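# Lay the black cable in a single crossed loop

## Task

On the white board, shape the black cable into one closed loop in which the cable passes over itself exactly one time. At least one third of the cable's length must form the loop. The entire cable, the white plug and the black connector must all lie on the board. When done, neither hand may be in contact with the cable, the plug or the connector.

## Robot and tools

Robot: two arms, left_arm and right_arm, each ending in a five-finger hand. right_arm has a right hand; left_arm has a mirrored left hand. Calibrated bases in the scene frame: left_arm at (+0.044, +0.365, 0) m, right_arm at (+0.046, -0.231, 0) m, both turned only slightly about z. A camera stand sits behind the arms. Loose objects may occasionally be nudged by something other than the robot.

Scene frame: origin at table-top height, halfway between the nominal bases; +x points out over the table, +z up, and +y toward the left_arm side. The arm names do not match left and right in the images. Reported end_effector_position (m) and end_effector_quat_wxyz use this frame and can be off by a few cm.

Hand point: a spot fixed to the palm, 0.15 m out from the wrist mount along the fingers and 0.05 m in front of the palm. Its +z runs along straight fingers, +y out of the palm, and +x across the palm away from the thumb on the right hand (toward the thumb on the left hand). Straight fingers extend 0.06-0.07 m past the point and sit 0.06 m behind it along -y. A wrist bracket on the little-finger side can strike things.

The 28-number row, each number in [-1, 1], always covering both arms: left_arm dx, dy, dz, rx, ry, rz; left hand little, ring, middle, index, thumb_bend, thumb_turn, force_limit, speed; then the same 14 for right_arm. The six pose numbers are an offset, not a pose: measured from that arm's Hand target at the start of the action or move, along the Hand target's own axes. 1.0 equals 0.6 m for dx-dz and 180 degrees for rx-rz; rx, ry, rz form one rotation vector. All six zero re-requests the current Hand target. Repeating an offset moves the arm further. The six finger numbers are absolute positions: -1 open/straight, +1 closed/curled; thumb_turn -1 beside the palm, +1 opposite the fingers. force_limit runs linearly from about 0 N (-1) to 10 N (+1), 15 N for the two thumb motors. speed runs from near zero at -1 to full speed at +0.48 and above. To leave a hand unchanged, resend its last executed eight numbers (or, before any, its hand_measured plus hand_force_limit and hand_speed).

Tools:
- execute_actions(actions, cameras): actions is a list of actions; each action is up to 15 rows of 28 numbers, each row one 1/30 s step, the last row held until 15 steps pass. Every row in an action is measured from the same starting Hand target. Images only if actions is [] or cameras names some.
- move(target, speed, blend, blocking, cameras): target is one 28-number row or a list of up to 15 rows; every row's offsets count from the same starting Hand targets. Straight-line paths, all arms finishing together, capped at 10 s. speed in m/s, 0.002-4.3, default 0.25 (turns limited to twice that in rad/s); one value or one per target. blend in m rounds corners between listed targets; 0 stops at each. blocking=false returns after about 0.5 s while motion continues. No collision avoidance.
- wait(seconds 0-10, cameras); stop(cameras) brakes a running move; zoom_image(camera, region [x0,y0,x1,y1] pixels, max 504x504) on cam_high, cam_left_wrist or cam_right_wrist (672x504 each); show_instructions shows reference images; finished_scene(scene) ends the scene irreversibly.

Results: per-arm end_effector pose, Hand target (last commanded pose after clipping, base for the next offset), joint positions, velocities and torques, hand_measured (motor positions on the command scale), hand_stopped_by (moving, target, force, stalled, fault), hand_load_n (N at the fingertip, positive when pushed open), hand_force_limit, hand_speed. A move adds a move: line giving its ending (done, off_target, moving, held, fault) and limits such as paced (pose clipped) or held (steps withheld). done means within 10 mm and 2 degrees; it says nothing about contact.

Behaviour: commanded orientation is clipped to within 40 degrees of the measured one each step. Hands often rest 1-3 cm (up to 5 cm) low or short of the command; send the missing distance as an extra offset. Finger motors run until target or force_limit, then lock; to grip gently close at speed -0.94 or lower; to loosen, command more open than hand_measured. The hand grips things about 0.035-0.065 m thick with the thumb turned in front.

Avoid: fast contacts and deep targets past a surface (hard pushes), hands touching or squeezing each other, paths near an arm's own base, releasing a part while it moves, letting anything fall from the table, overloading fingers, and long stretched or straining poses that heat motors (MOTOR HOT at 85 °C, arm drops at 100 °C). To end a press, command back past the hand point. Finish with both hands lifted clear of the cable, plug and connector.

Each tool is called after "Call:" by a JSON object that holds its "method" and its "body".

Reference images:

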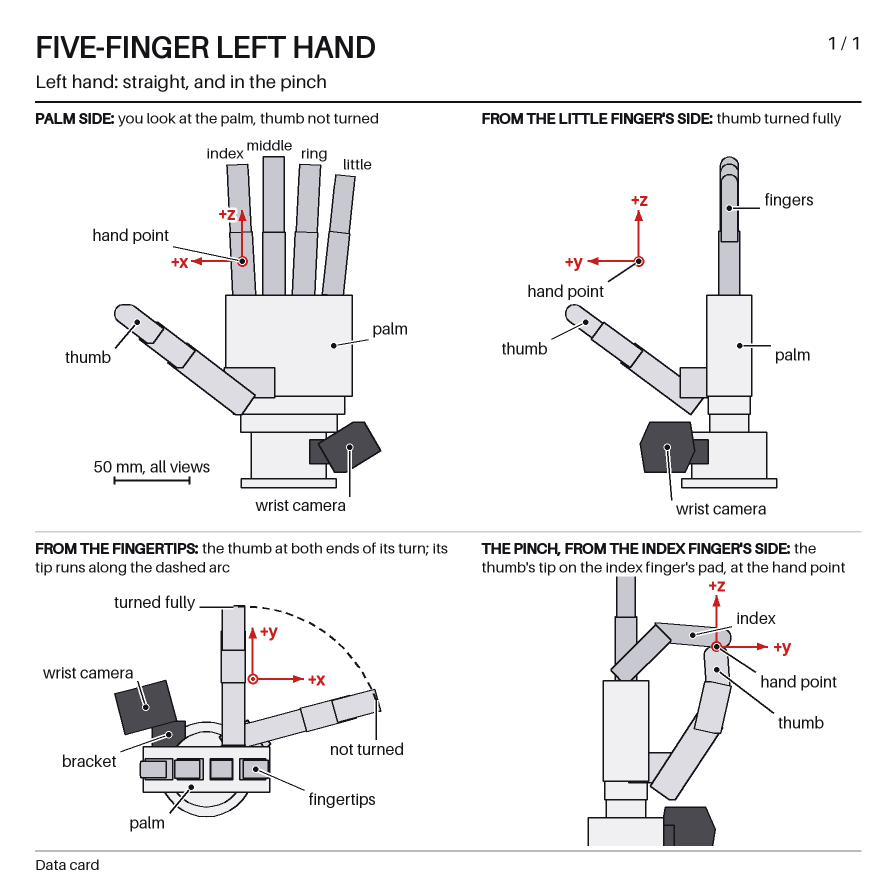

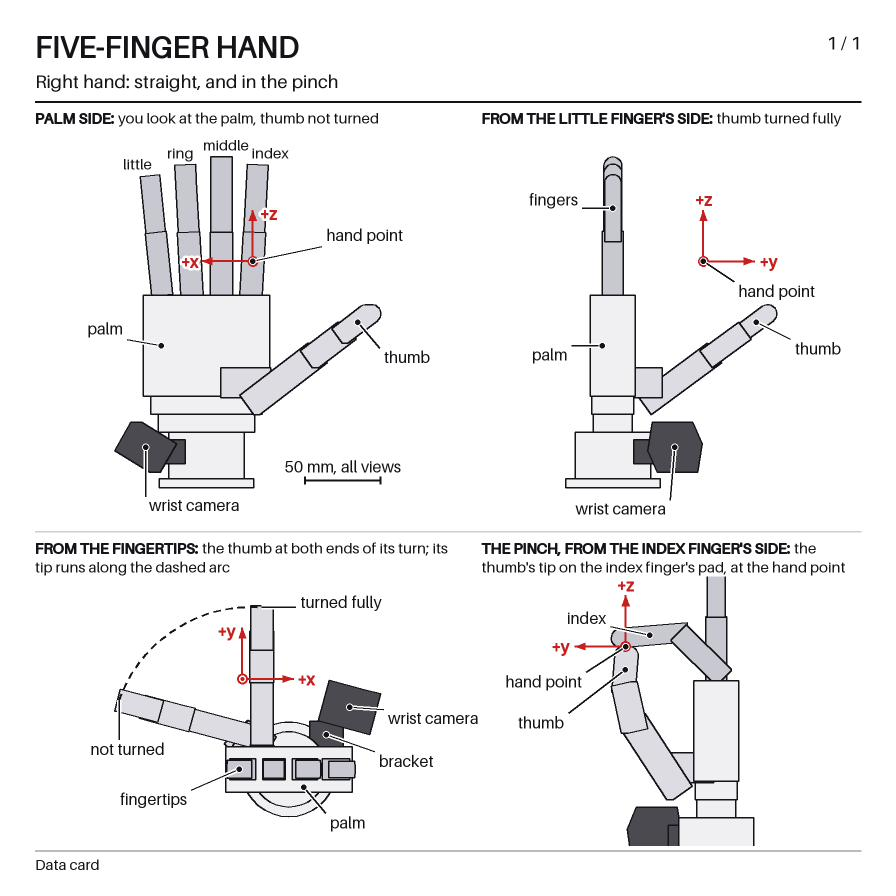

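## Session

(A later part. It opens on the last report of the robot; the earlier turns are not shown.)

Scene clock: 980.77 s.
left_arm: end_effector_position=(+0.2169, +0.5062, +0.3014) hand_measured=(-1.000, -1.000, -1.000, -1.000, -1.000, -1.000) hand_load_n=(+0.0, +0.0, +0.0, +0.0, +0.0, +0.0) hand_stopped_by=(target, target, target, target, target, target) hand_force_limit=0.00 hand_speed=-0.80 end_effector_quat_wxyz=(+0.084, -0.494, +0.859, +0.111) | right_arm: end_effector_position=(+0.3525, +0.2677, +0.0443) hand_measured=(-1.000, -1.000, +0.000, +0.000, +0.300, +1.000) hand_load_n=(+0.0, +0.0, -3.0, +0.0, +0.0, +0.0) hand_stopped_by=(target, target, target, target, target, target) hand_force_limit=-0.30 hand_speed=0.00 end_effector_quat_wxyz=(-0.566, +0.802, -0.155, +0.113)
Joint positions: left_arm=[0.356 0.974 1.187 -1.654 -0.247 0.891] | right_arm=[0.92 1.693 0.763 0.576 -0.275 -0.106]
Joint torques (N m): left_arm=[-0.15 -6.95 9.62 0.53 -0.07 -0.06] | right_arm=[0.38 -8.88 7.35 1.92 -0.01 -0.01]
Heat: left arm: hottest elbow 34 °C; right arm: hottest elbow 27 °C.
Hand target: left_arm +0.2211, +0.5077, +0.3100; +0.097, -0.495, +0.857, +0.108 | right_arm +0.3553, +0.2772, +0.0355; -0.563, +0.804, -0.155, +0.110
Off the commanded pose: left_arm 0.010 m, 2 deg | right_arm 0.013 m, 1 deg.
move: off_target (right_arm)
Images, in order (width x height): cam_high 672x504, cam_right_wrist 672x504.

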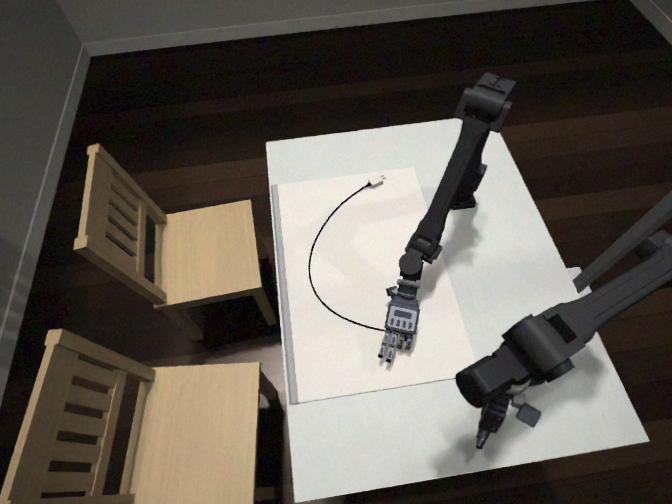

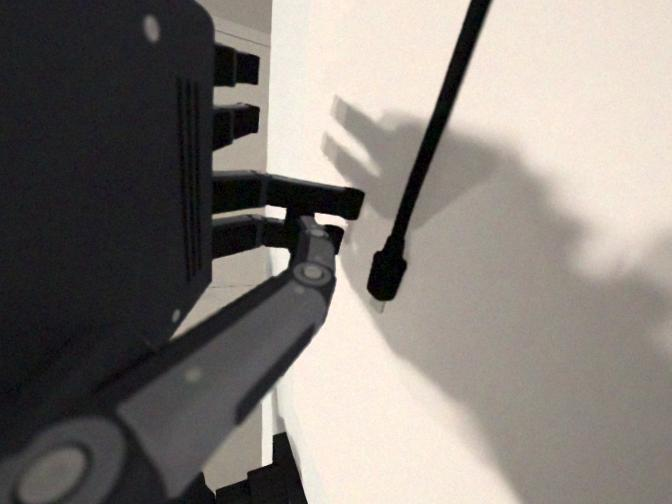

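Call:
{"method": "move", "body": {"target": [0,0,0,0,0,0,-1,-1,-1,-1,-1,-1,0,-0.8,0.1175,0.1157,-0.338,0,-0.0783,-0.0285,-1,-1,0,0,0.3,1,-0.3,0], "speed": 0.1, "cameras": ["cam_high","cam_right_wrist"]}}

Call:
{"method": "zoom_image", "body": {"camera": "cam_high", "region": [340, 220, 440, 320]}}

Scene clock: 996.50 s.
left_arm: end_effector_position=(+0.2169, +0.5062, +0.3014) hand_measured=(-1.000, -1.000, -1.000, -1.000, -1.000, -1.000) hand_load_n=(+0.0, +0.0, +0.0, +0.0, +0.0, +0.0) hand_stopped_by=(target, target, target, target, target, target) hand_force_limit=0.00 hand_speed=-0.80 end_effector_quat_wxyz=(+0.084, -0.494, +0.859, +0.111) | right_arm: end_effector_position=(+0.3383, +0.0553, +0.0384) hand_measured=(-1.000, -1.000, +0.000, +0.000, +0.300, +1.000) hand_load_n=(+0.0, +0.0, +0.5, +0.0, +0.0, +0.0) hand_stopped_by=(target, target, target, target, target, target) hand_force_limit=-0.30 hand_speed=0.00 end_effector_quat_wxyz=(-0.574, +0.817, -0.049, +0.032)
Joint positions: left_arm=[0.356 0.974 1.187 -1.654 -0.247 0.891] | right_arm=[0.412 1.452 0.51 0.292 -0.974 -0.557]
Joint torques (N m): left_arm=[-0.21 -7.18 9.59 0.43 -0.08 -0.08] | right_arm=[-0.91 -8.06 5.05 0.83 -0.42 -0.09]
Heat: left arm: hottest elbow 34 °C; right arm: hottest elbow 27 °C.
Hand target: left_arm +0.2211, +0.5077, +0.3100; +0.097, -0.495, +0.857, +0.108 | right_arm +0.3405, +0.0520, +0.0397; -0.572, +0.818, -0.049, +0.036
Off the commanded pose: left_arm 0.010 m, 2 deg | right_arm 0.004 m, 1 deg.
move: done
Images, in order (width x height): cam_high 672x504, cam_right_wrist 672x504.

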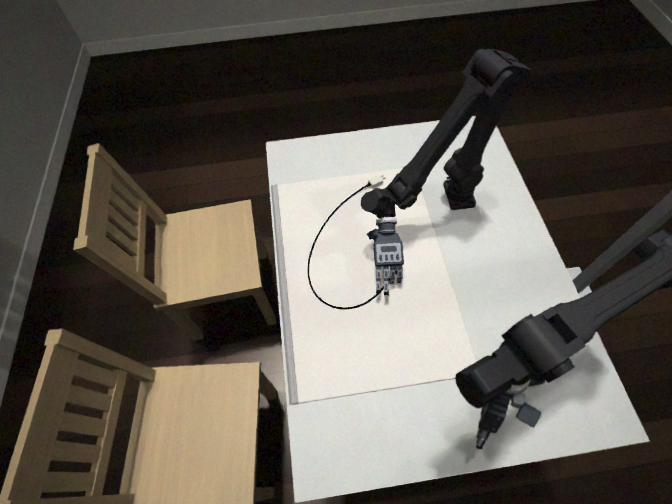

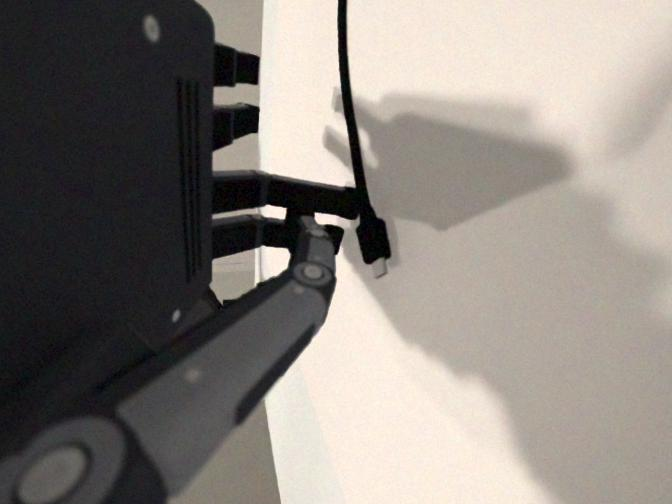

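Scaled by 5.040 from the camera's 672x504 image, which has a finer 960x720 frame.

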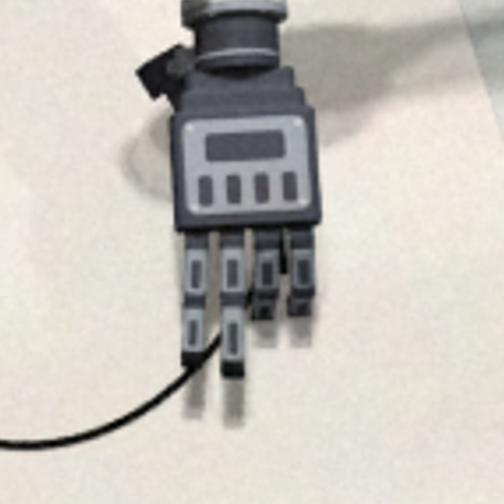

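Call:
{"method": "move", "body": {"target": [0,0,0,0,0,0,-1,-1,-1,-1,-1,-1,0,-0.8,-0.007,0.0545,-0.1455,0,0.0418,0.0152,-1,-1,0,0,0.3,1,-0.3,0], "speed": 0.1, "cameras": ["cam_high","cam_right_wrist"]}}

Call:
{"method": "zoom_image", "body": {"camera": "cam_high", "region": [300, 160, 440, 300]}}

Scene clock: 1033.63 s.
left_arm: end_effector_position=(+0.2169, +0.5062, +0.3014) hand_measured=(-1.000, -1.000, -1.000, -1.000, -1.000, -1.000) hand_load_n=(+0.0, +0.0, +0.0, +0.0, +0.0, +0.5) hand_stopped_by=(target, target, target, target, target, target) hand_force_limit=0.00 hand_speed=-0.80 end_effector_quat_wxyz=(+0.084, -0.494, +0.859, +0.111) | right_arm: end_effector_position=(+0.3244, -0.0371, +0.0370) hand_measured=(-1.000, -1.000, +0.000, +0.000, +0.300, +1.000) hand_load_n=(+0.0, +0.0, +0.0, +0.0, +0.5, +0.0) hand_stopped_by=(target, target, target, target, target, target) hand_force_limit=-0.30 hand_speed=0.00 end_effector_quat_wxyz=(-0.569, +0.813, -0.108, +0.070)
Joint positions: left_arm=[0.356 0.974 1.187 -1.654 -0.247 0.891] | right_arm=[0.142 1.289 0.385 0.107 -1.069 -0.721]
Joint torques (N m): left_arm=[-0.26 -7.12 9.59 0.44 -0.06 -0.06] | right_arm=[-1.55 -6.89 4.9 0.95 -0.65 -0.08]
Heat: left arm: hottest elbow 34 °C; right arm: hottest elbow 27 °C.
Hand target: left_arm +0.2211, +0.5077, +0.3100; +0.097, -0.495, +0.857, +0.108 | right_arm +0.3251, -0.0400, +0.0389; -0.568, +0.812, -0.106, +0.076
Off the commanded pose: left_arm 0.010 m, 2 deg | right_arm 0.003 m, 1 deg.
move: done
Images, in order (width x height): cam_high 672x504, cam_right_wrist 672x504.

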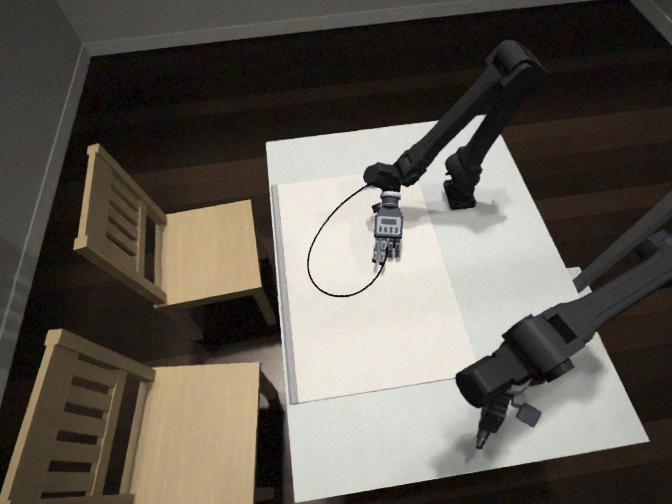

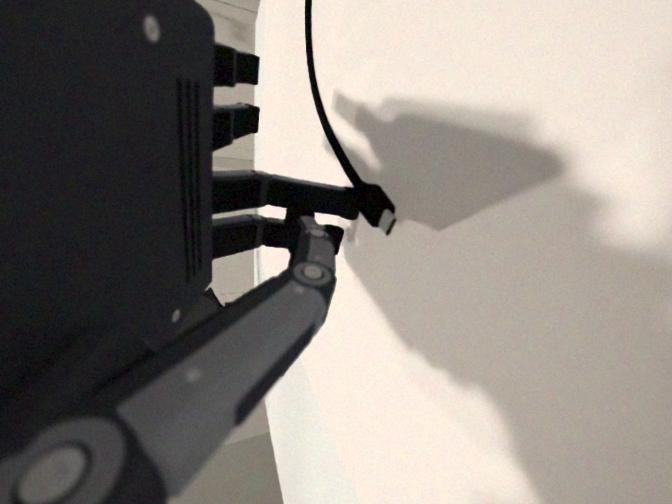

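Scaled by 3.600 from the camera's 672x504 image, which has a finer 960x720 frame.

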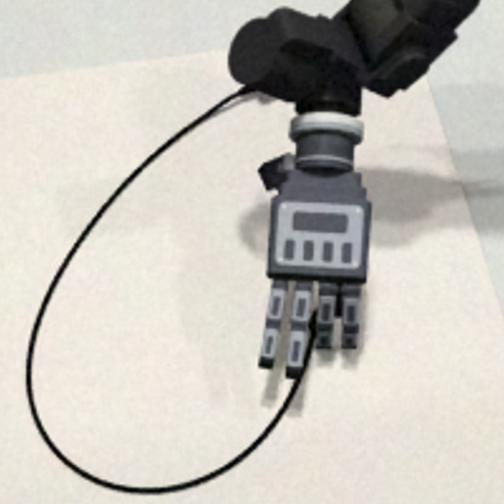

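Call:
{"method": "move", "body": {"target": [[0,0,0,0,0,0,-1,-1,-1,-1,-1,-1,0,-0.8,0,-0.313,-0.114,0,0,0,-1,-1,0,0,0.3,1,-0.3,0],[0,0,0,0,0,0,-1,-1,-1,-1,-1,-1,0,-0.8,0.168,-0.295,-0.2615,0,0.235,0.0855,-1,-1,0,0,0.3,1,-0.3,0],[0,0,0,0,0,0,-1,-1,-1,-1,-1,-1,0,-0.8,0.278,-0.2305,-0.537,0,0.496,0.1805,-1,-1,0,0,0.3,1,-0.3,0],[0,0,0,0,0,0,-1,-1,-1,-1,-1,-1,0,-0.8,0.184,-0.118,-0.945,0,0.679,0.247,-1,-1,0,0,0.3,1,-0.3,0]], "speed": 0.4, "blend": [0.02,0.05,0.05,0], "cameras": ["cam_high"]}}

Call:
{"method": "zoom_image", "body": {"camera": "cam_high", "region": [280, 160, 440, 320]}}

Scene clock: 1089.60 s.
left_arm: end_effector_position=(+0.2169, +0.5062, +0.3014) hand_measured=(-1.000, -1.000, -1.000, -1.000, -1.000, -1.000) hand_load_n=(+0.0, +0.0, +0.0, +0.0, +0.0, +0.0) hand_stopped_by=(target, target, target, target, target, target) hand_force_limit=0.00 hand_speed=-0.80 end_effector_quat_wxyz=(+0.084, -0.494, +0.859, +0.111) | right_arm: end_effector_position=(+0.2903, -0.5412, +0.2536) hand_measured=(-1.000, -1.000, +0.000, +0.000, +0.300, +1.000) hand_load_n=(+0.0, +0.0, +0.0, +0.0, +0.0, +0.0) hand_stopped_by=(target, target, target, target, target, target) hand_force_limit=-0.30 hand_speed=0.00 end_effector_quat_wxyz=(+0.164, -0.256, +0.803, -0.513)
Joint positions: left_arm=[0.356 0.974 1.187 -1.654 -0.247 0.891] | right_arm=[-0.967 0.762 0.709 -0.379 -0.04 -0.017]
Joint torques (N m): left_arm=[-0.32 -6.89 9.62 0.44 -0.09 -0.06] | right_arm=[-1.85 -3.25 13.45 2.74 -0.12 0.01]
Heat: left arm: hottest elbow 34 °C; right arm: hottest elbow 27 °C.
Hand target: left_arm +0.2211, +0.5077, +0.3100; +0.097, -0.495, +0.857, +0.108 | right_arm +0.2996, -0.5595, +0.2998; +0.173, -0.246, +0.781, -0.548
Off the commanded pose: left_arm 0.010 m, 2 deg | right_arm 0.051 m, 5 deg.
move: off_target (right_arm)
Images, in order (width x height): cam_high 672x504.

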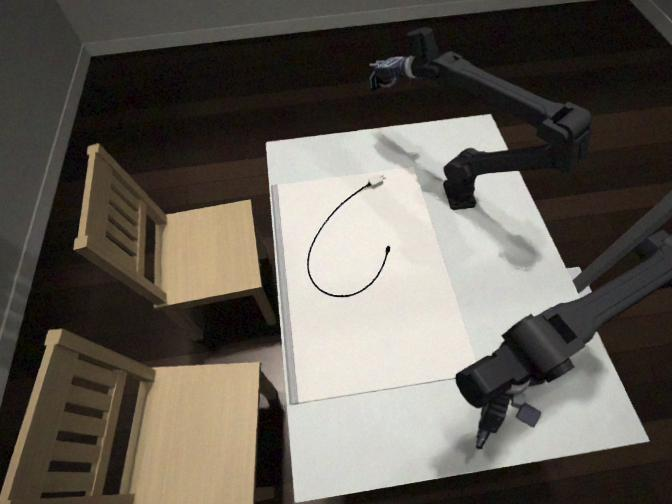

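Scaled by 3.150 from the camera's 672x504 image, which has a finer 960x720 frame.

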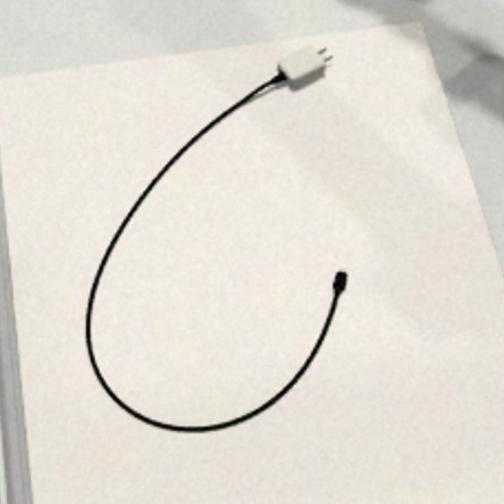

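Call:
{"method": "move", "body": {"target": [0.484,-0.527,-0.083,0.3653,0.1873,0.177,-1,-1,-0.3,-0.3,-0.4,1,0,0,0,0,0,0,0,0,-1,-1,0,0,0.3,1,-0.3,0], "speed": 0.4, "cameras": ["cam_high","cam_left_wrist"]}}

Scene clock: 1153.37 s.
left_arm: end_effector_position=(+0.3494, +0.1057, +0.2499) hand_measured=(-1.000, -1.000, -0.300, -0.300, -0.400, +1.000) hand_load_n=(-0.5, +0.0, +0.0, +0.0, +0.0, +0.0) hand_stopped_by=(target, target, target, target, target, target) hand_force_limit=0.00 hand_speed=0.00 end_effector_quat_wxyz=(+0.076, -0.137, +0.866, -0.474) | right_arm: end_effector_position=(+0.2904, -0.5412, +0.2533) hand_measured=(-1.000, -1.000, +0.000, +0.000, +0.300, +1.000) hand_load_n=(+0.0, +0.0, +0.0, +0.0, +0.0, +0.0) hand_stopped_by=(target, target, target, target, target, target) hand_force_limit=-0.30 hand_speed=0.00 end_effector_quat_wxyz=(+0.164, -0.256, +0.803, -0.513)
Joint positions: left_arm=[-0.393 1.032 0.944 -0.683 0.688 0.554] | right_arm=[-0.967 0.763 0.709 -0.379 -0.04 -0.017]
Joint torques (N m): left_arm=[-1.03 -8.76 8.53 2.07 0.54 -0.21] | right_arm=[-1.9 -3.08 13.52 2.45 -0.12 0.08]
Heat: left arm: hottest elbow 34 °C; right arm: hottest elbow 40 °C.
Hand target: left_arm +0.3500, +0.0996, +0.2498; +0.076, -0.136, +0.864, -0.478 | right_arm +0.2996, -0.5595, +0.2998; +0.173, -0.246, +0.781, -0.548
Off the commanded pose: left_arm 0.006 m, 1 deg | right_arm 0.051 m, 5 deg.
move: off_target (right_arm)
Images, in order (width x height): cam_high 672x504, cam_left_wrist 672x504.

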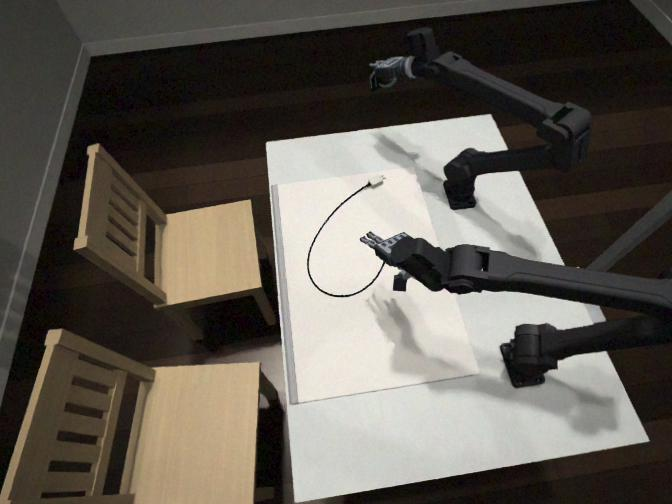

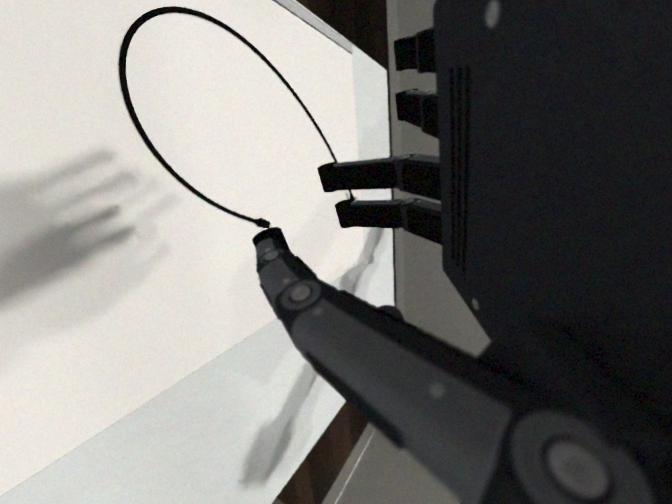

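Call:
{"method": "move", "body": {"target": [0.209,-0.185,0.610,0,0,0,-1,-1,-0.3,-0.3,-0.4,1,0,0,0,0,0,0,0,0,-1,-1,0,0,0.3,1,-0.3,0], "speed": 0.3, "cameras": ["cam_high","cam_left_wrist"]}}

Call:
{"method": "zoom_image", "body": {"camera": "cam_high", "region": [330, 140, 430, 240]}}

Scene clock: 1164.77 s.
left_arm: end_effector_position=(+0.3372, -0.2706, +0.1270) hand_measured=(-1.000, -1.000, -0.300, -0.300, -0.400, +1.000) hand_load_n=(+0.0, +0.0, +0.5, +0.0, +0.0, +0.0) hand_stopped_by=(target, target, target, target, target, target) hand_force_limit=0.00 hand_speed=0.00 end_effector_quat_wxyz=(+0.072, -0.134, +0.875, -0.459) | right_arm: end_effector_position=(+0.2904, -0.5412, +0.2533) hand_measured=(-1.000, -1.000, +0.000, +0.000, +0.300, +1.000) hand_load_n=(+0.0, +0.0, +0.0, +0.0, +0.0, +0.0) hand_stopped_by=(target, target, target, target, target, target) hand_force_limit=-0.30 hand_speed=0.00 end_effector_quat_wxyz=(+0.164, -0.256, +0.803, -0.513)
Joint positions: left_arm=[-1.05 1.793 1.376 -0.197 0.167 0.12] | right_arm=[-0.967 0.763 0.709 -0.379 -0.04 -0.017]
Joint torques (N m): left_arm=[-0.32 -20.66 12.46 1.62 0.2 -0.2] | right_arm=[-1.9 -1.55 13.45 2.7 -0.11 0]
Heat: left arm: hottest elbow 35 °C; right arm: hottest elbow 41 °C.
Hand target: left_arm +0.3446, -0.2902, +0.1500; +0.076, -0.136, +0.864, -0.479 | right_arm +0.2996, -0.5595, +0.2998; +0.173, -0.246, +0.781, -0.548
Off the commanded pose: left_arm 0.031 m, 3 deg | right_arm 0.051 m, 5 deg.
move: off_target (left_arm, right_arm)
Images, in order (width x height): cam_high 672x504, cam_left_wrist 672x504.

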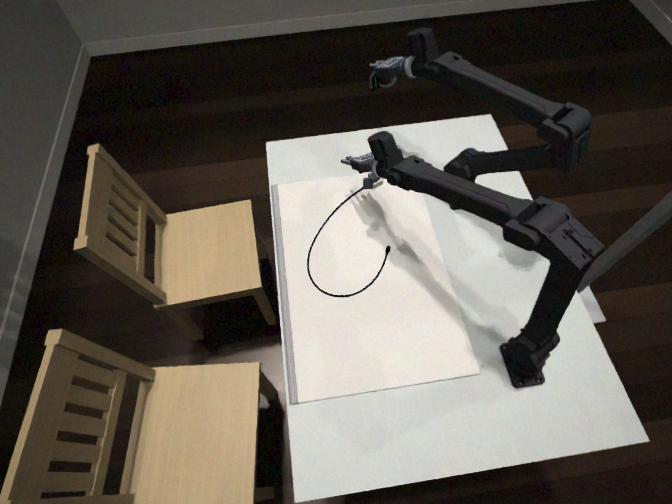

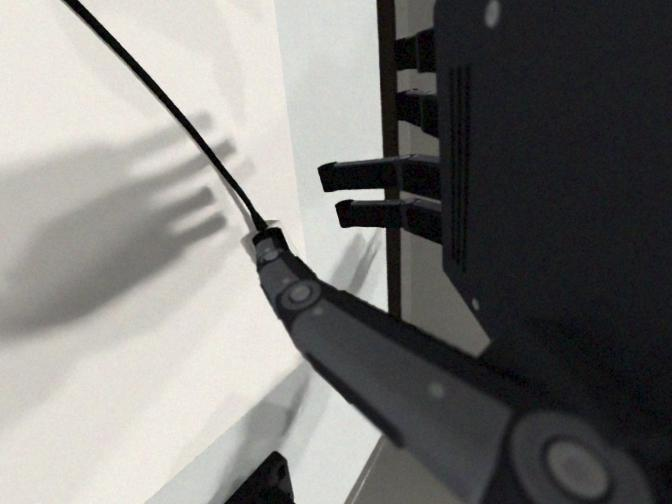

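Scaled by 5.040 from the camera's 672x504 image, which has a finer 960x720 frame.

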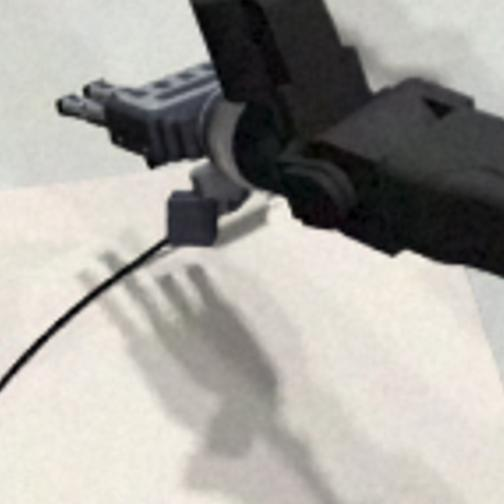

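Call:
{"method": "zoom_image", "body": {"camera": "cam_left_wrist", "region": [200, 170, 400, 320]}}

Scaled by 2.520 from the camera's 672x504 image, which has a finer 960x720 frame.

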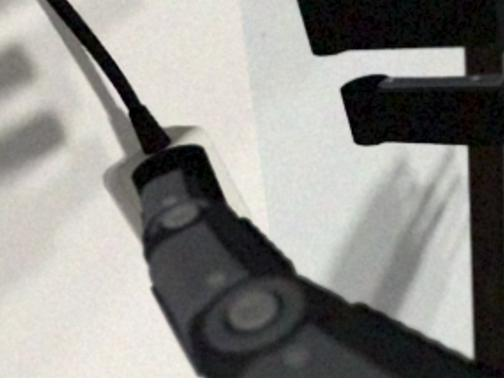

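Call:
{"method": "move", "body": {"target": [0.025,0.049,0.079,0,0,0,-1,-1,-0.3,-0.3,-0.4,1,0,0,0,0,0,0,0,0,-1,-1,0,0,0.3,1,-0.3,0], "speed": 0.2, "cameras": ["cam_high","cam_left_wrist"]}}

Call:
{"method": "zoom_image", "body": {"camera": "cam_high", "region": [330, 130, 430, 230]}}

Call:
{"method": "zoom_image", "body": {"camera": "cam_left_wrist", "region": [150, 120, 400, 320]}}

Scene clock: 1210.50 s.
left_arm: end_effector_position=(+0.3314, -0.2914, +0.0680) hand_measured=(-1.000, -1.000, -0.300, -0.300, -0.400, +1.000) hand_load_n=(+0.0, +0.0, +0.0, +0.0, +0.0, +0.0) hand_stopped_by=(target, target, target, target, target, target) hand_force_limit=0.00 hand_speed=0.00 end_effector_quat_wxyz=(+0.069, -0.139, +0.882, -0.446) | right_arm: end_effector_position=(+0.2904, -0.5412, +0.2533) hand_measured=(-1.000, -1.000, +0.000, +0.000, +0.300, +1.000) hand_load_n=(+0.0, +0.0, +0.0, +0.0, +0.0, +0.0) hand_stopped_by=(target, target, target, target, target, target) hand_force_limit=-0.30 hand_speed=0.00 end_effector_quat_wxyz=(+0.164, -0.256, +0.803, -0.513)
Joint positions: left_arm=[-1.077 1.906 1.386 -0.122 0.141 0.103] | right_arm=[-0.967 0.763 0.709 -0.379 -0.04 -0.017]
Joint torques (N m): left_arm=[-0.79 -22.71 11.99 2.28 0.18 -0.23] | right_arm=[-1.38 -2.14 13.56 2.86 -0.14 0.06]
Heat: left arm: hottest elbow 40 °C; right arm: hottest elbow 43 °C.
Hand target: left_arm +0.3378, -0.3182, +0.0996; +0.076, -0.136, +0.864, -0.478 | right_arm +0.2996, -0.5595, +0.2998; +0.173, -0.246, +0.781, -0.548
Off the commanded pose: left_arm 0.042 m, 4 deg | right_arm 0.051 m, 5 deg.
move: off_target (left_arm, right_arm)
Images, in order (width x height): cam_high 672x504, cam_left_wrist 672x504.

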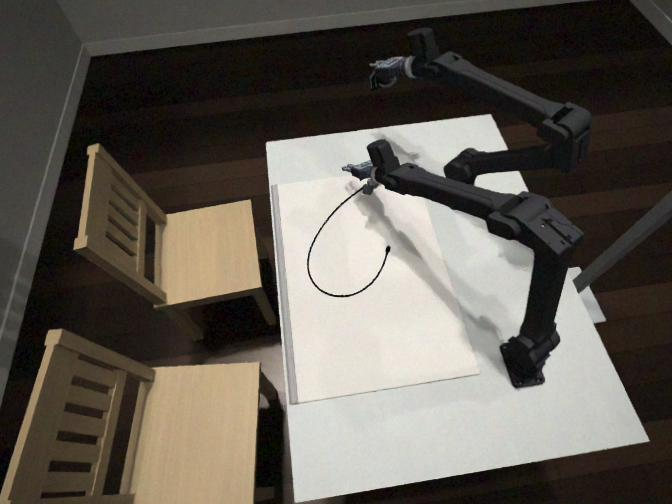

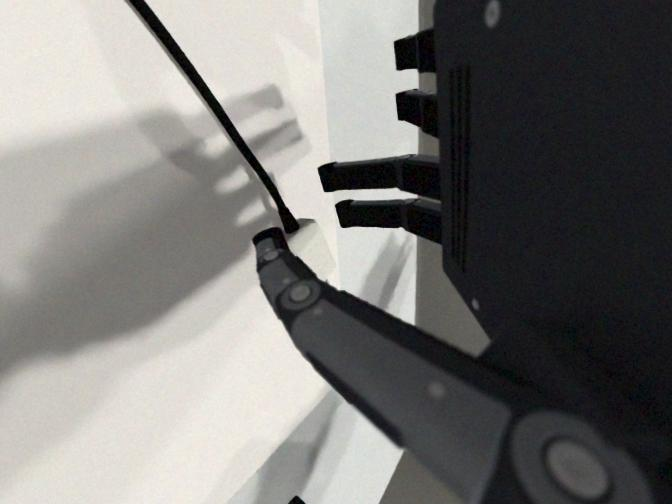

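Scaled by 5.040 from the camera's 672x504 image, which has a finer 960x720 frame.

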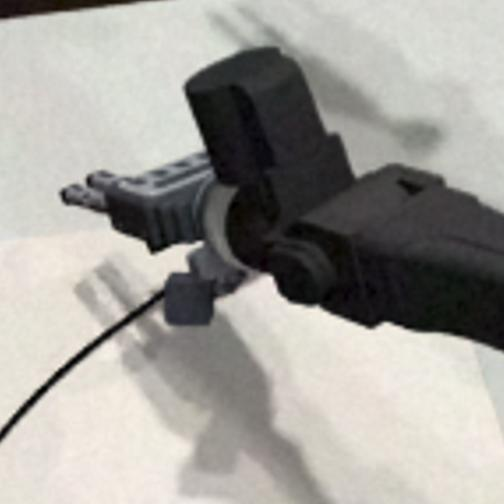

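Scaled by 2.016 from the camera's 672x504 image, which has a finer 960x720 frame.

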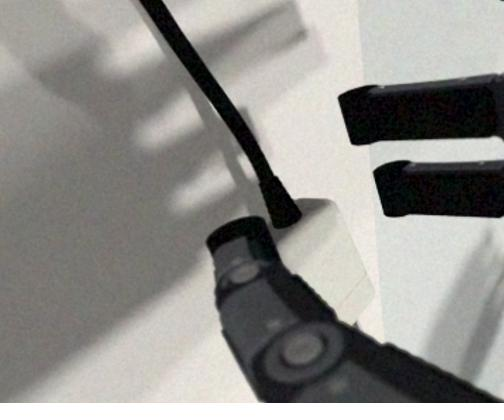

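Call:
{"method": "move", "body": {"target": [0.060,-0.0237,0.0065,0,0,0,-1,-1,-0.3,-0.3,-0.4,1,0,0,0,0,0,0,0,0,-1,-1,0,0,0.3,1,-0.3,0], "speed": 0.2, "cameras": ["cam_high","cam_left_wrist"]}}

Call:
{"method": "zoom_image", "body": {"camera": "cam_left_wrist", "region": [200, 120, 400, 320]}}

Scene clock: 1244.13 s.
left_arm: end_effector_position=(+0.3002, -0.3198, +0.0844) hand_measured=(-1.000, -1.000, -0.300, -0.300, -0.400, +1.000) hand_load_n=(+0.0, +0.0, +0.0, +0.0, +0.0, +0.0) hand_stopped_by=(target, target, target, target, target, target) hand_force_limit=0.00 hand_speed=0.00 end_effector_quat_wxyz=(+0.073, -0.133, +0.876, -0.458) | right_arm: end_effector_position=(+0.2904, -0.5412, +0.2533) hand_measured=(-1.000, -1.000, +0.000, +0.000, +0.300, +1.000) hand_load_n=(+0.0, +0.0, +0.0, +0.0, +0.0, +0.0) hand_stopped_by=(target, target, target, target, target, target) hand_force_limit=-0.30 hand_speed=0.00 end_effector_quat_wxyz=(+0.164, -0.256, +0.803, -0.513)
Joint positions: left_arm=[-1.144 1.906 1.419 -0.122 0.09 0.071] | right_arm=[-0.967 0.763 0.709 -0.379 -0.04 -0.017]
Joint torques (N m): left_arm=[-0.38 -22.53 12.23 1.37 0.17 -0.22] | right_arm=[-1.79 -2.43 13.44 2.56 -0.19 -0.02]
Heat: left arm: hottest elbow 42 °C; right arm: hottest elbow 44 °C.
Hand target: left_arm +0.3069, -0.3397, +0.1097; +0.076, -0.136, +0.864, -0.479 | right_arm +0.2996, -0.5595, +0.2998; +0.173, -0.246, +0.781, -0.548
Off the commanded pose: left_arm 0.033 m, 3 deg | right_arm 0.051 m, 5 deg.
move: off_target (left_arm, right_arm)
Images, in order (width x height): cam_high 672x504, cam_left_wrist 672x504.

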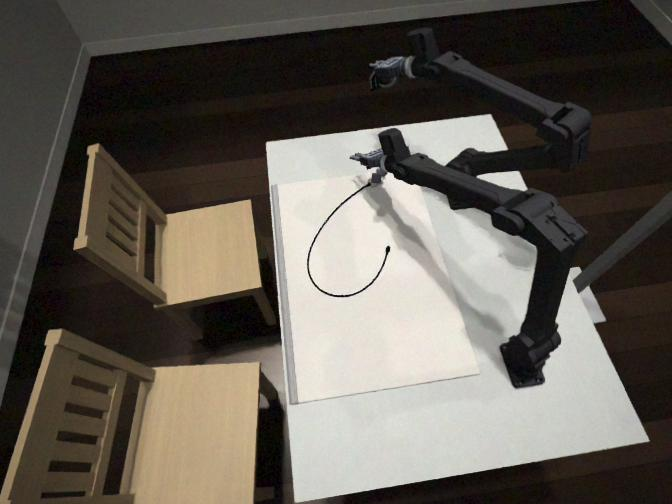

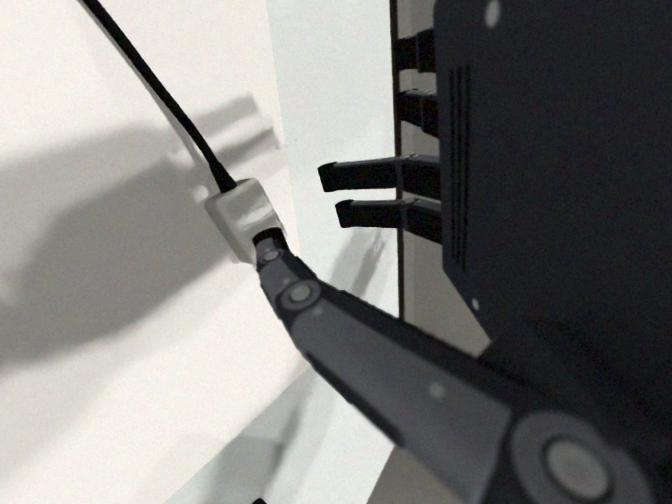

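Scaled by 2.520 from the camera's 672x504 image, which has a finer 960x720 frame.

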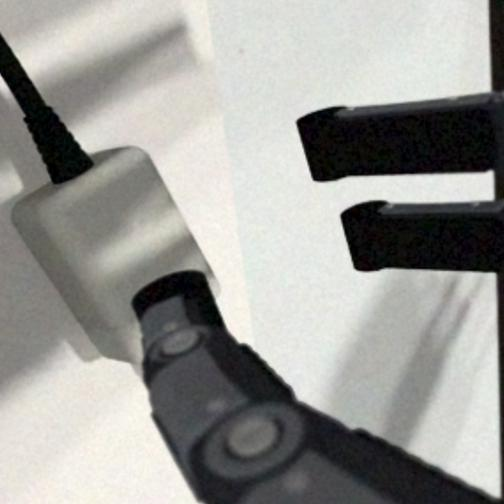

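Call:
{"method": "move", "body": {"target": [0,0.039,-0.015,0,0,0,-1,-1,-0.3,-0.3,-0.4,1,0,0,0,0,0,0,0,0,-1,-1,0,0,0.3,1,-0.3,0], "speed": 0.1, "cameras": ["cam_high","cam_left_wrist"]}}

Call:
{"method": "zoom_image", "body": {"camera": "cam_left_wrist", "region": [200, 120, 400, 320]}}

Scene clock: 1280.50 s.
left_arm: end_effector_position=(+0.2982, -0.3154, +0.0764) hand_measured=(-1.000, -1.000, -0.300, -0.300, -0.400, +1.000) hand_load_n=(+0.0, +0.0, +0.0, +0.0, +0.0, +0.0) hand_stopped_by=(target, target, target, target, target, target) hand_force_limit=0.00 hand_speed=0.00 end_effector_quat_wxyz=(+0.074, -0.133, +0.875, -0.460) | right_arm: end_effector_position=(+0.2904, -0.5412, +0.2533) hand_measured=(-1.000, -1.000, +0.000, +0.000, +0.300, +1.000) hand_load_n=(+0.0, +0.0, +0.0, +0.0, +0.0, +0.0) hand_stopped_by=(target, target, target, target, target, target) hand_force_limit=-0.30 hand_speed=0.00 end_effector_quat_wxyz=(+0.164, -0.256, +0.803, -0.513)
Joint positions: left_arm=[-1.144 1.904 1.39 -0.091 0.09 0.071] | right_arm=[-0.967 0.763 0.709 -0.379 -0.04 -0.017]
Joint torques (N m): left_arm=[-0.03 -24.29 7.86 2.36 0.28 -0.19] | right_arm=[-1.79 -1.96 13.56 2.45 -0.17 -0.02]
Heat: left arm: hottest elbow 42 °C; right arm: hottest elbow 45 °C.
Hand target: left_arm +0.3007, -0.3205, +0.0945; +0.076, -0.136, +0.864, -0.478 | right_arm +0.2996, -0.5595, +0.2998; +0.173, -0.246, +0.781, -0.548
Off the commanded pose: left_arm 0.019 m, 3 deg | right_arm 0.051 m, 5 deg.
move: off_target (left_arm, right_arm)
Images, in order (width x height): cam_high 672x504, cam_left_wrist 672x504.

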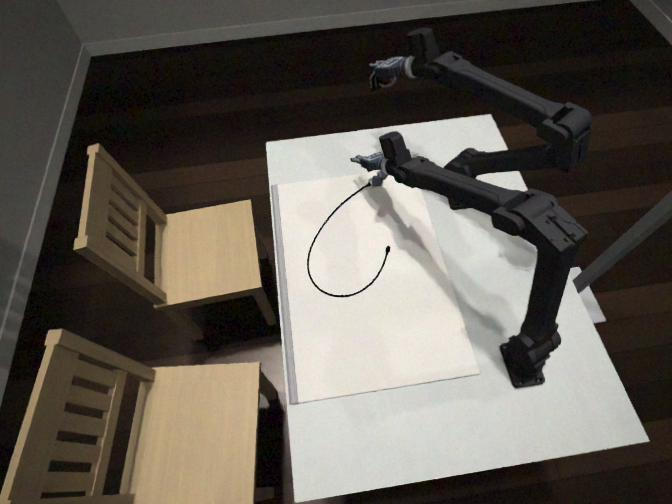

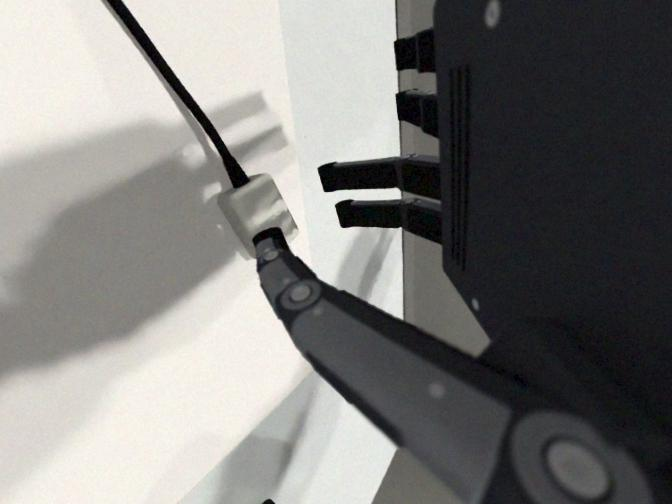

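Scaled by 2.520 from the camera's 672x504 image, which has a finer 960x720 frame.

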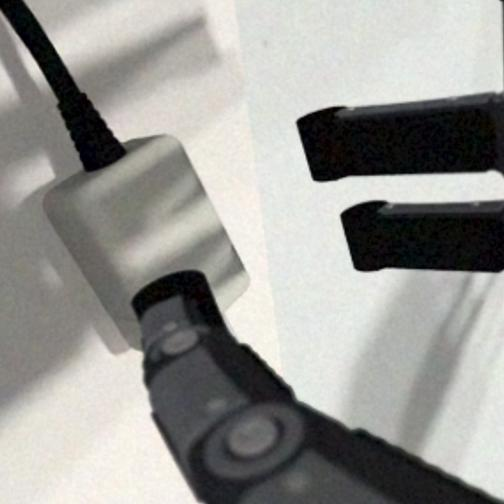

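Call:
{"method": "move", "body": {"target": [-0.0015,0.045,-0.0137,0,0,0,-1,-1,-0.3,-0.3,-0.4,1,0,0,0,0,0,0,0,0,-1,-1,0,0,0.3,1,-0.3,0], "speed": 0.1, "cameras": ["cam_high","cam_left_wrist"]}}

Call:
{"method": "zoom_image", "body": {"camera": "cam_left_wrist", "region": [200, 120, 400, 320]}}

Scene clock: 1291.23 s.
left_arm: end_effector_position=(+0.2891, -0.2963, +0.0585) hand_measured=(-1.000, -1.000, -0.300, -0.300, -0.400, +1.000) hand_load_n=(+0.0, +0.0, +0.0, +0.0, +0.0, +0.0) hand_stopped_by=(target, target, target, target, target, target) hand_force_limit=0.00 hand_speed=0.00 end_effector_quat_wxyz=(+0.072, -0.132, +0.875, -0.460) | right_arm: end_effector_position=(+0.2904, -0.5412, +0.2533) hand_measured=(-1.000, -1.000, +0.000, +0.000, +0.300, +1.000) hand_load_n=(+0.0, +0.0, +0.0, +0.0, +0.0, +0.0) hand_stopped_by=(target, target, target, target, target, target) hand_force_limit=-0.30 hand_speed=0.00 end_effector_quat_wxyz=(+0.164, -0.256, +0.803, -0.513)
Joint positions: left_arm=[-1.144 1.882 1.3 -0.022 0.093 0.071] | right_arm=[-0.967 0.763 0.709 -0.379 -0.04 -0.017]
Joint torques (N m): left_arm=[0.38 -23.71 7.5 2.39 0.35 -0.16] | right_arm=[-1.14 -2.49 13.59 2.66 -0.19 -0.02]
Heat: left arm: hottest elbow 40 °C; right arm: hottest elbow 45 °C.
Hand target: left_arm +0.2950, -0.3000, +0.0760; +0.076, -0.136, +0.864, -0.478 | right_arm +0.2996, -0.5595, +0.2998; +0.173, -0.246, +0.781, -0.548
Off the commanded pose: left_arm 0.019 m, 2 deg | right_arm 0.051 m, 5 deg.
move: off_target (left_arm, right_arm)
Images, in order (width x height): cam_high 672x504, cam_left_wrist 672x504.

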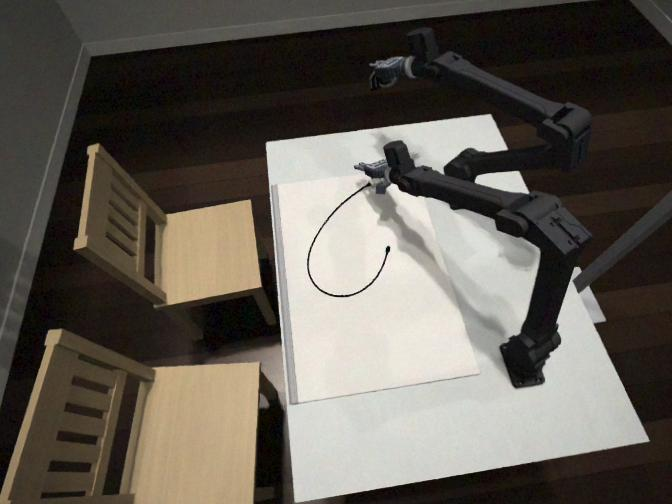

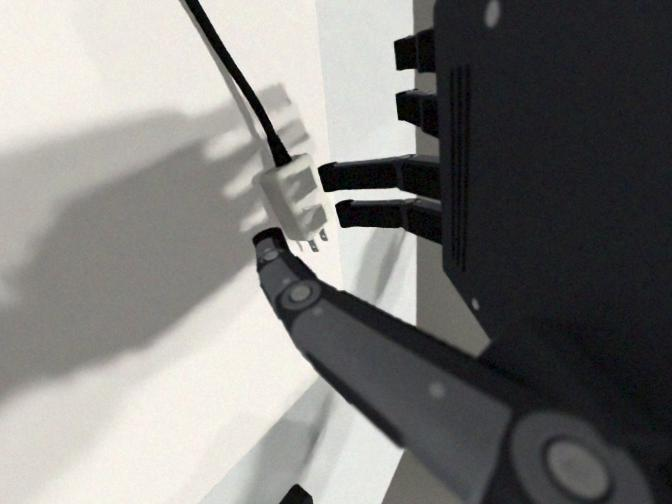

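Scaled by 2.520 from the camera's 672x504 image, which has a finer 960x720 frame.

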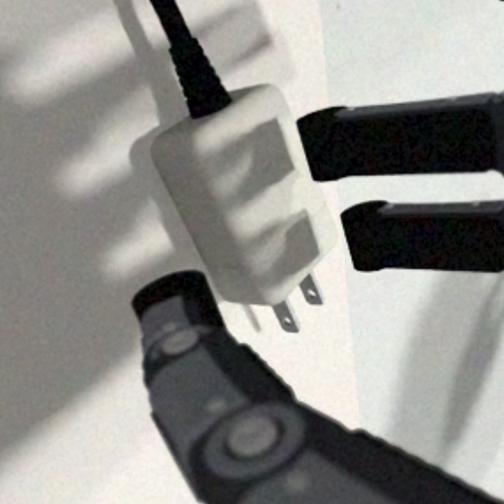

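Call:
{"method": "move", "body": {"target": [-0.0115,0.0187,0.0016,0,0,0,-1,-1,-0.45,-0.45,-0.5,1,0,0,0,0,0,0,0,0,-1,-1,0,0,0.3,1,-0.3,0], "speed": 0.1, "cameras": ["cam_left_wrist"]}}

Call:
{"method": "zoom_image", "body": {"camera": "cam_left_wrist", "region": [200, 120, 400, 320]}}

Scene clock: 1308.93 s.
left_arm: end_effector_position=(+0.2907, -0.2912, +0.0526) hand_measured=(-1.000, -1.000, -0.450, -0.450, -0.500, +1.000) hand_load_n=(+0.0, +0.0, +0.0, +0.0, +0.0, +0.0) hand_stopped_by=(target, target, target, target, target, target) hand_force_limit=0.00 hand_speed=0.00 end_effector_quat_wxyz=(+0.070, -0.133, +0.874, -0.463) | right_arm: end_effector_position=(+0.2904, -0.5412, +0.2533) hand_measured=(-1.000, -1.000, +0.000, +0.000, +0.300, +1.000) hand_load_n=(+0.0, +0.0, +0.0, +0.0, +0.0, +0.0) hand_stopped_by=(target, target, target, target, target, target) hand_force_limit=-0.30 hand_speed=0.00 end_effector_quat_wxyz=(+0.164, -0.256, +0.803, -0.513)
Joint positions: left_arm=[-1.136 1.881 1.277 0.005 0.103 0.071] | right_arm=[-0.967 0.763 0.709 -0.379 -0.04 -0.017]
Joint torques (N m): left_arm=[0.62 -23 7.46 2.37 0.35 -0.09] | right_arm=[-1.61 -2.67 13.48 2.65 -0.11 0.01]
Heat: left arm: hottest elbow 38 °C; right arm: hottest elbow 46 °C.
Hand target: left_arm +0.3000, -0.2931, +0.0661; +0.076, -0.136, +0.864, -0.479 | right_arm +0.2996, -0.5595, +0.2998; +0.173, -0.246, +0.781, -0.548
Off the commanded pose: left_arm 0.016 m, 2 deg | right_arm 0.051 m, 5 deg.
move: off_target (left_arm, right_arm)
Images, in order (width x height): cam_left_wrist 672x504.

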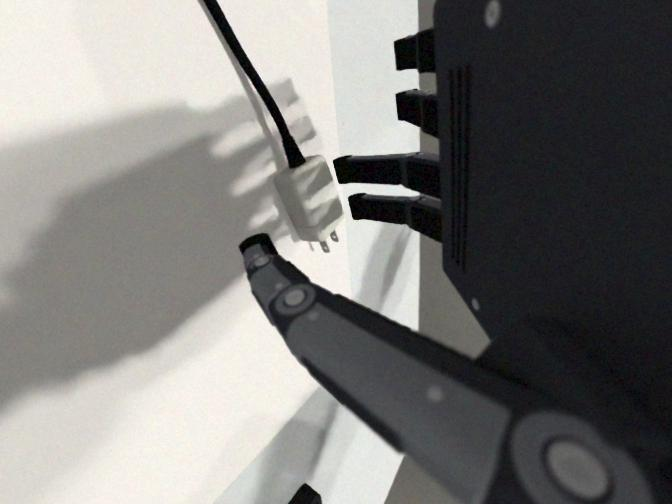

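Scaled by 2.520 from the camera's 672x504 image, which has a finer 960x720 frame.

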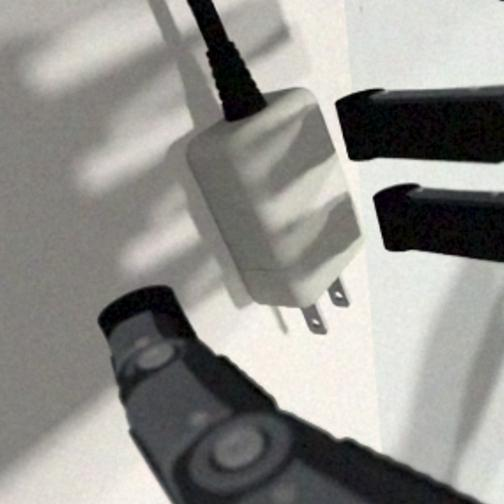

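Call:
{"method": "move", "body": {"target": [-0.029,0.010,-0.0095,0,0,0,-1,-1,-0.45,-0.45,-0.5,1,0,0,0,0,0,0,0,0,-1,-1,0,0,0.3,1,-0.3,0], "speed": 0.1, "cameras": ["cam_left_wrist"]}}

Call:
{"method": "zoom_image", "body": {"camera": "cam_left_wrist", "region": [200, 120, 400, 320]}}

Scene clock: 1338.13 s.
left_arm: end_effector_position=(+0.3053, -0.2779, +0.0471) hand_measured=(-1.000, -1.000, -0.450, -0.450, -0.500, +1.000) hand_load_n=(+0.0, -0.5, +0.0, +0.0, +0.0, +0.0) hand_stopped_by=(target, target, target, target, target, target) hand_force_limit=0.00 hand_speed=0.00 end_effector_quat_wxyz=(+0.066, -0.142, +0.873, -0.461) | right_arm: end_effector_position=(+0.2904, -0.5412, +0.2533) hand_measured=(-1.000, -1.000, +0.000, +0.000, +0.300, +1.000) hand_load_n=(+0.0, +0.0, +0.0, +0.0, +0.0, +0.0) hand_stopped_by=(target, target, target, target, target, target) hand_force_limit=-0.30 hand_speed=0.00 end_effector_quat_wxyz=(+0.164, -0.256, +0.803, -0.513)
Joint positions: left_arm=[-1.102 1.878 1.257 0.013 0.13 0.071] | right_arm=[-0.967 0.763 0.709 -0.379 -0.04 -0.017]
Joint torques (N m): left_arm=[0.5 -23.41 7.3 2.4 0.35 0.07] | right_arm=[-2.2 -2.37 13.76 2.81 -0.19 0.02]
Heat: left arm: hottest elbow 35 °C; right arm: hottest elbow 46 °C.
Hand target: left_arm +0.3140, -0.2800, +0.0640; +0.076, -0.136, +0.864, -0.478 | right_arm +0.2996, -0.5595, +0.2998; +0.173, -0.246, +0.781, -0.548
Off the commanded pose: left_arm 0.019 m, 3 deg | right_arm 0.051 m, 5 deg.
move: off_target (left_arm, right_arm)
Images, in order (width x height): cam_left_wrist 672x504.

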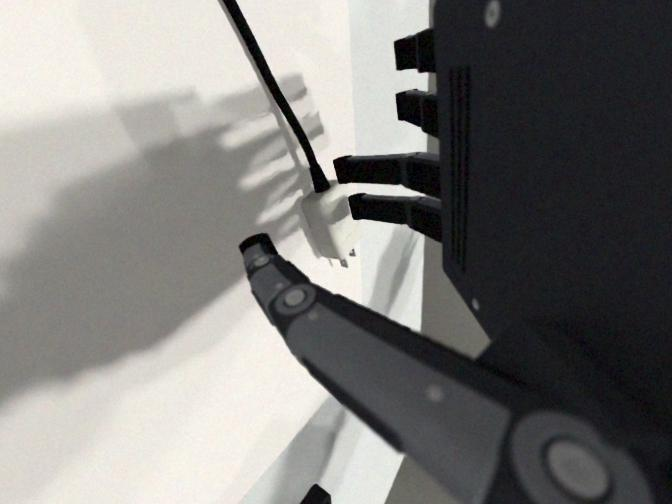

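Scaled by 2.520 from the camera's 672x504 image, which has a finer 960x720 frame.

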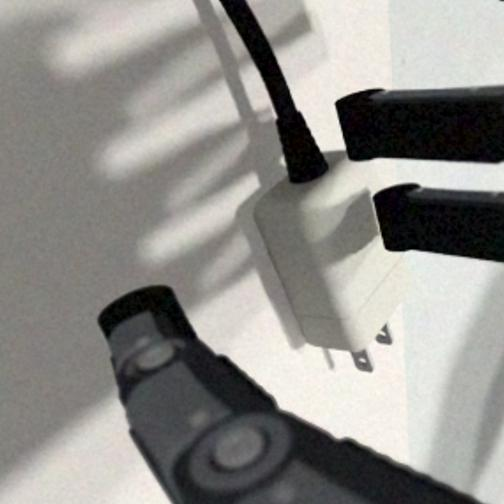

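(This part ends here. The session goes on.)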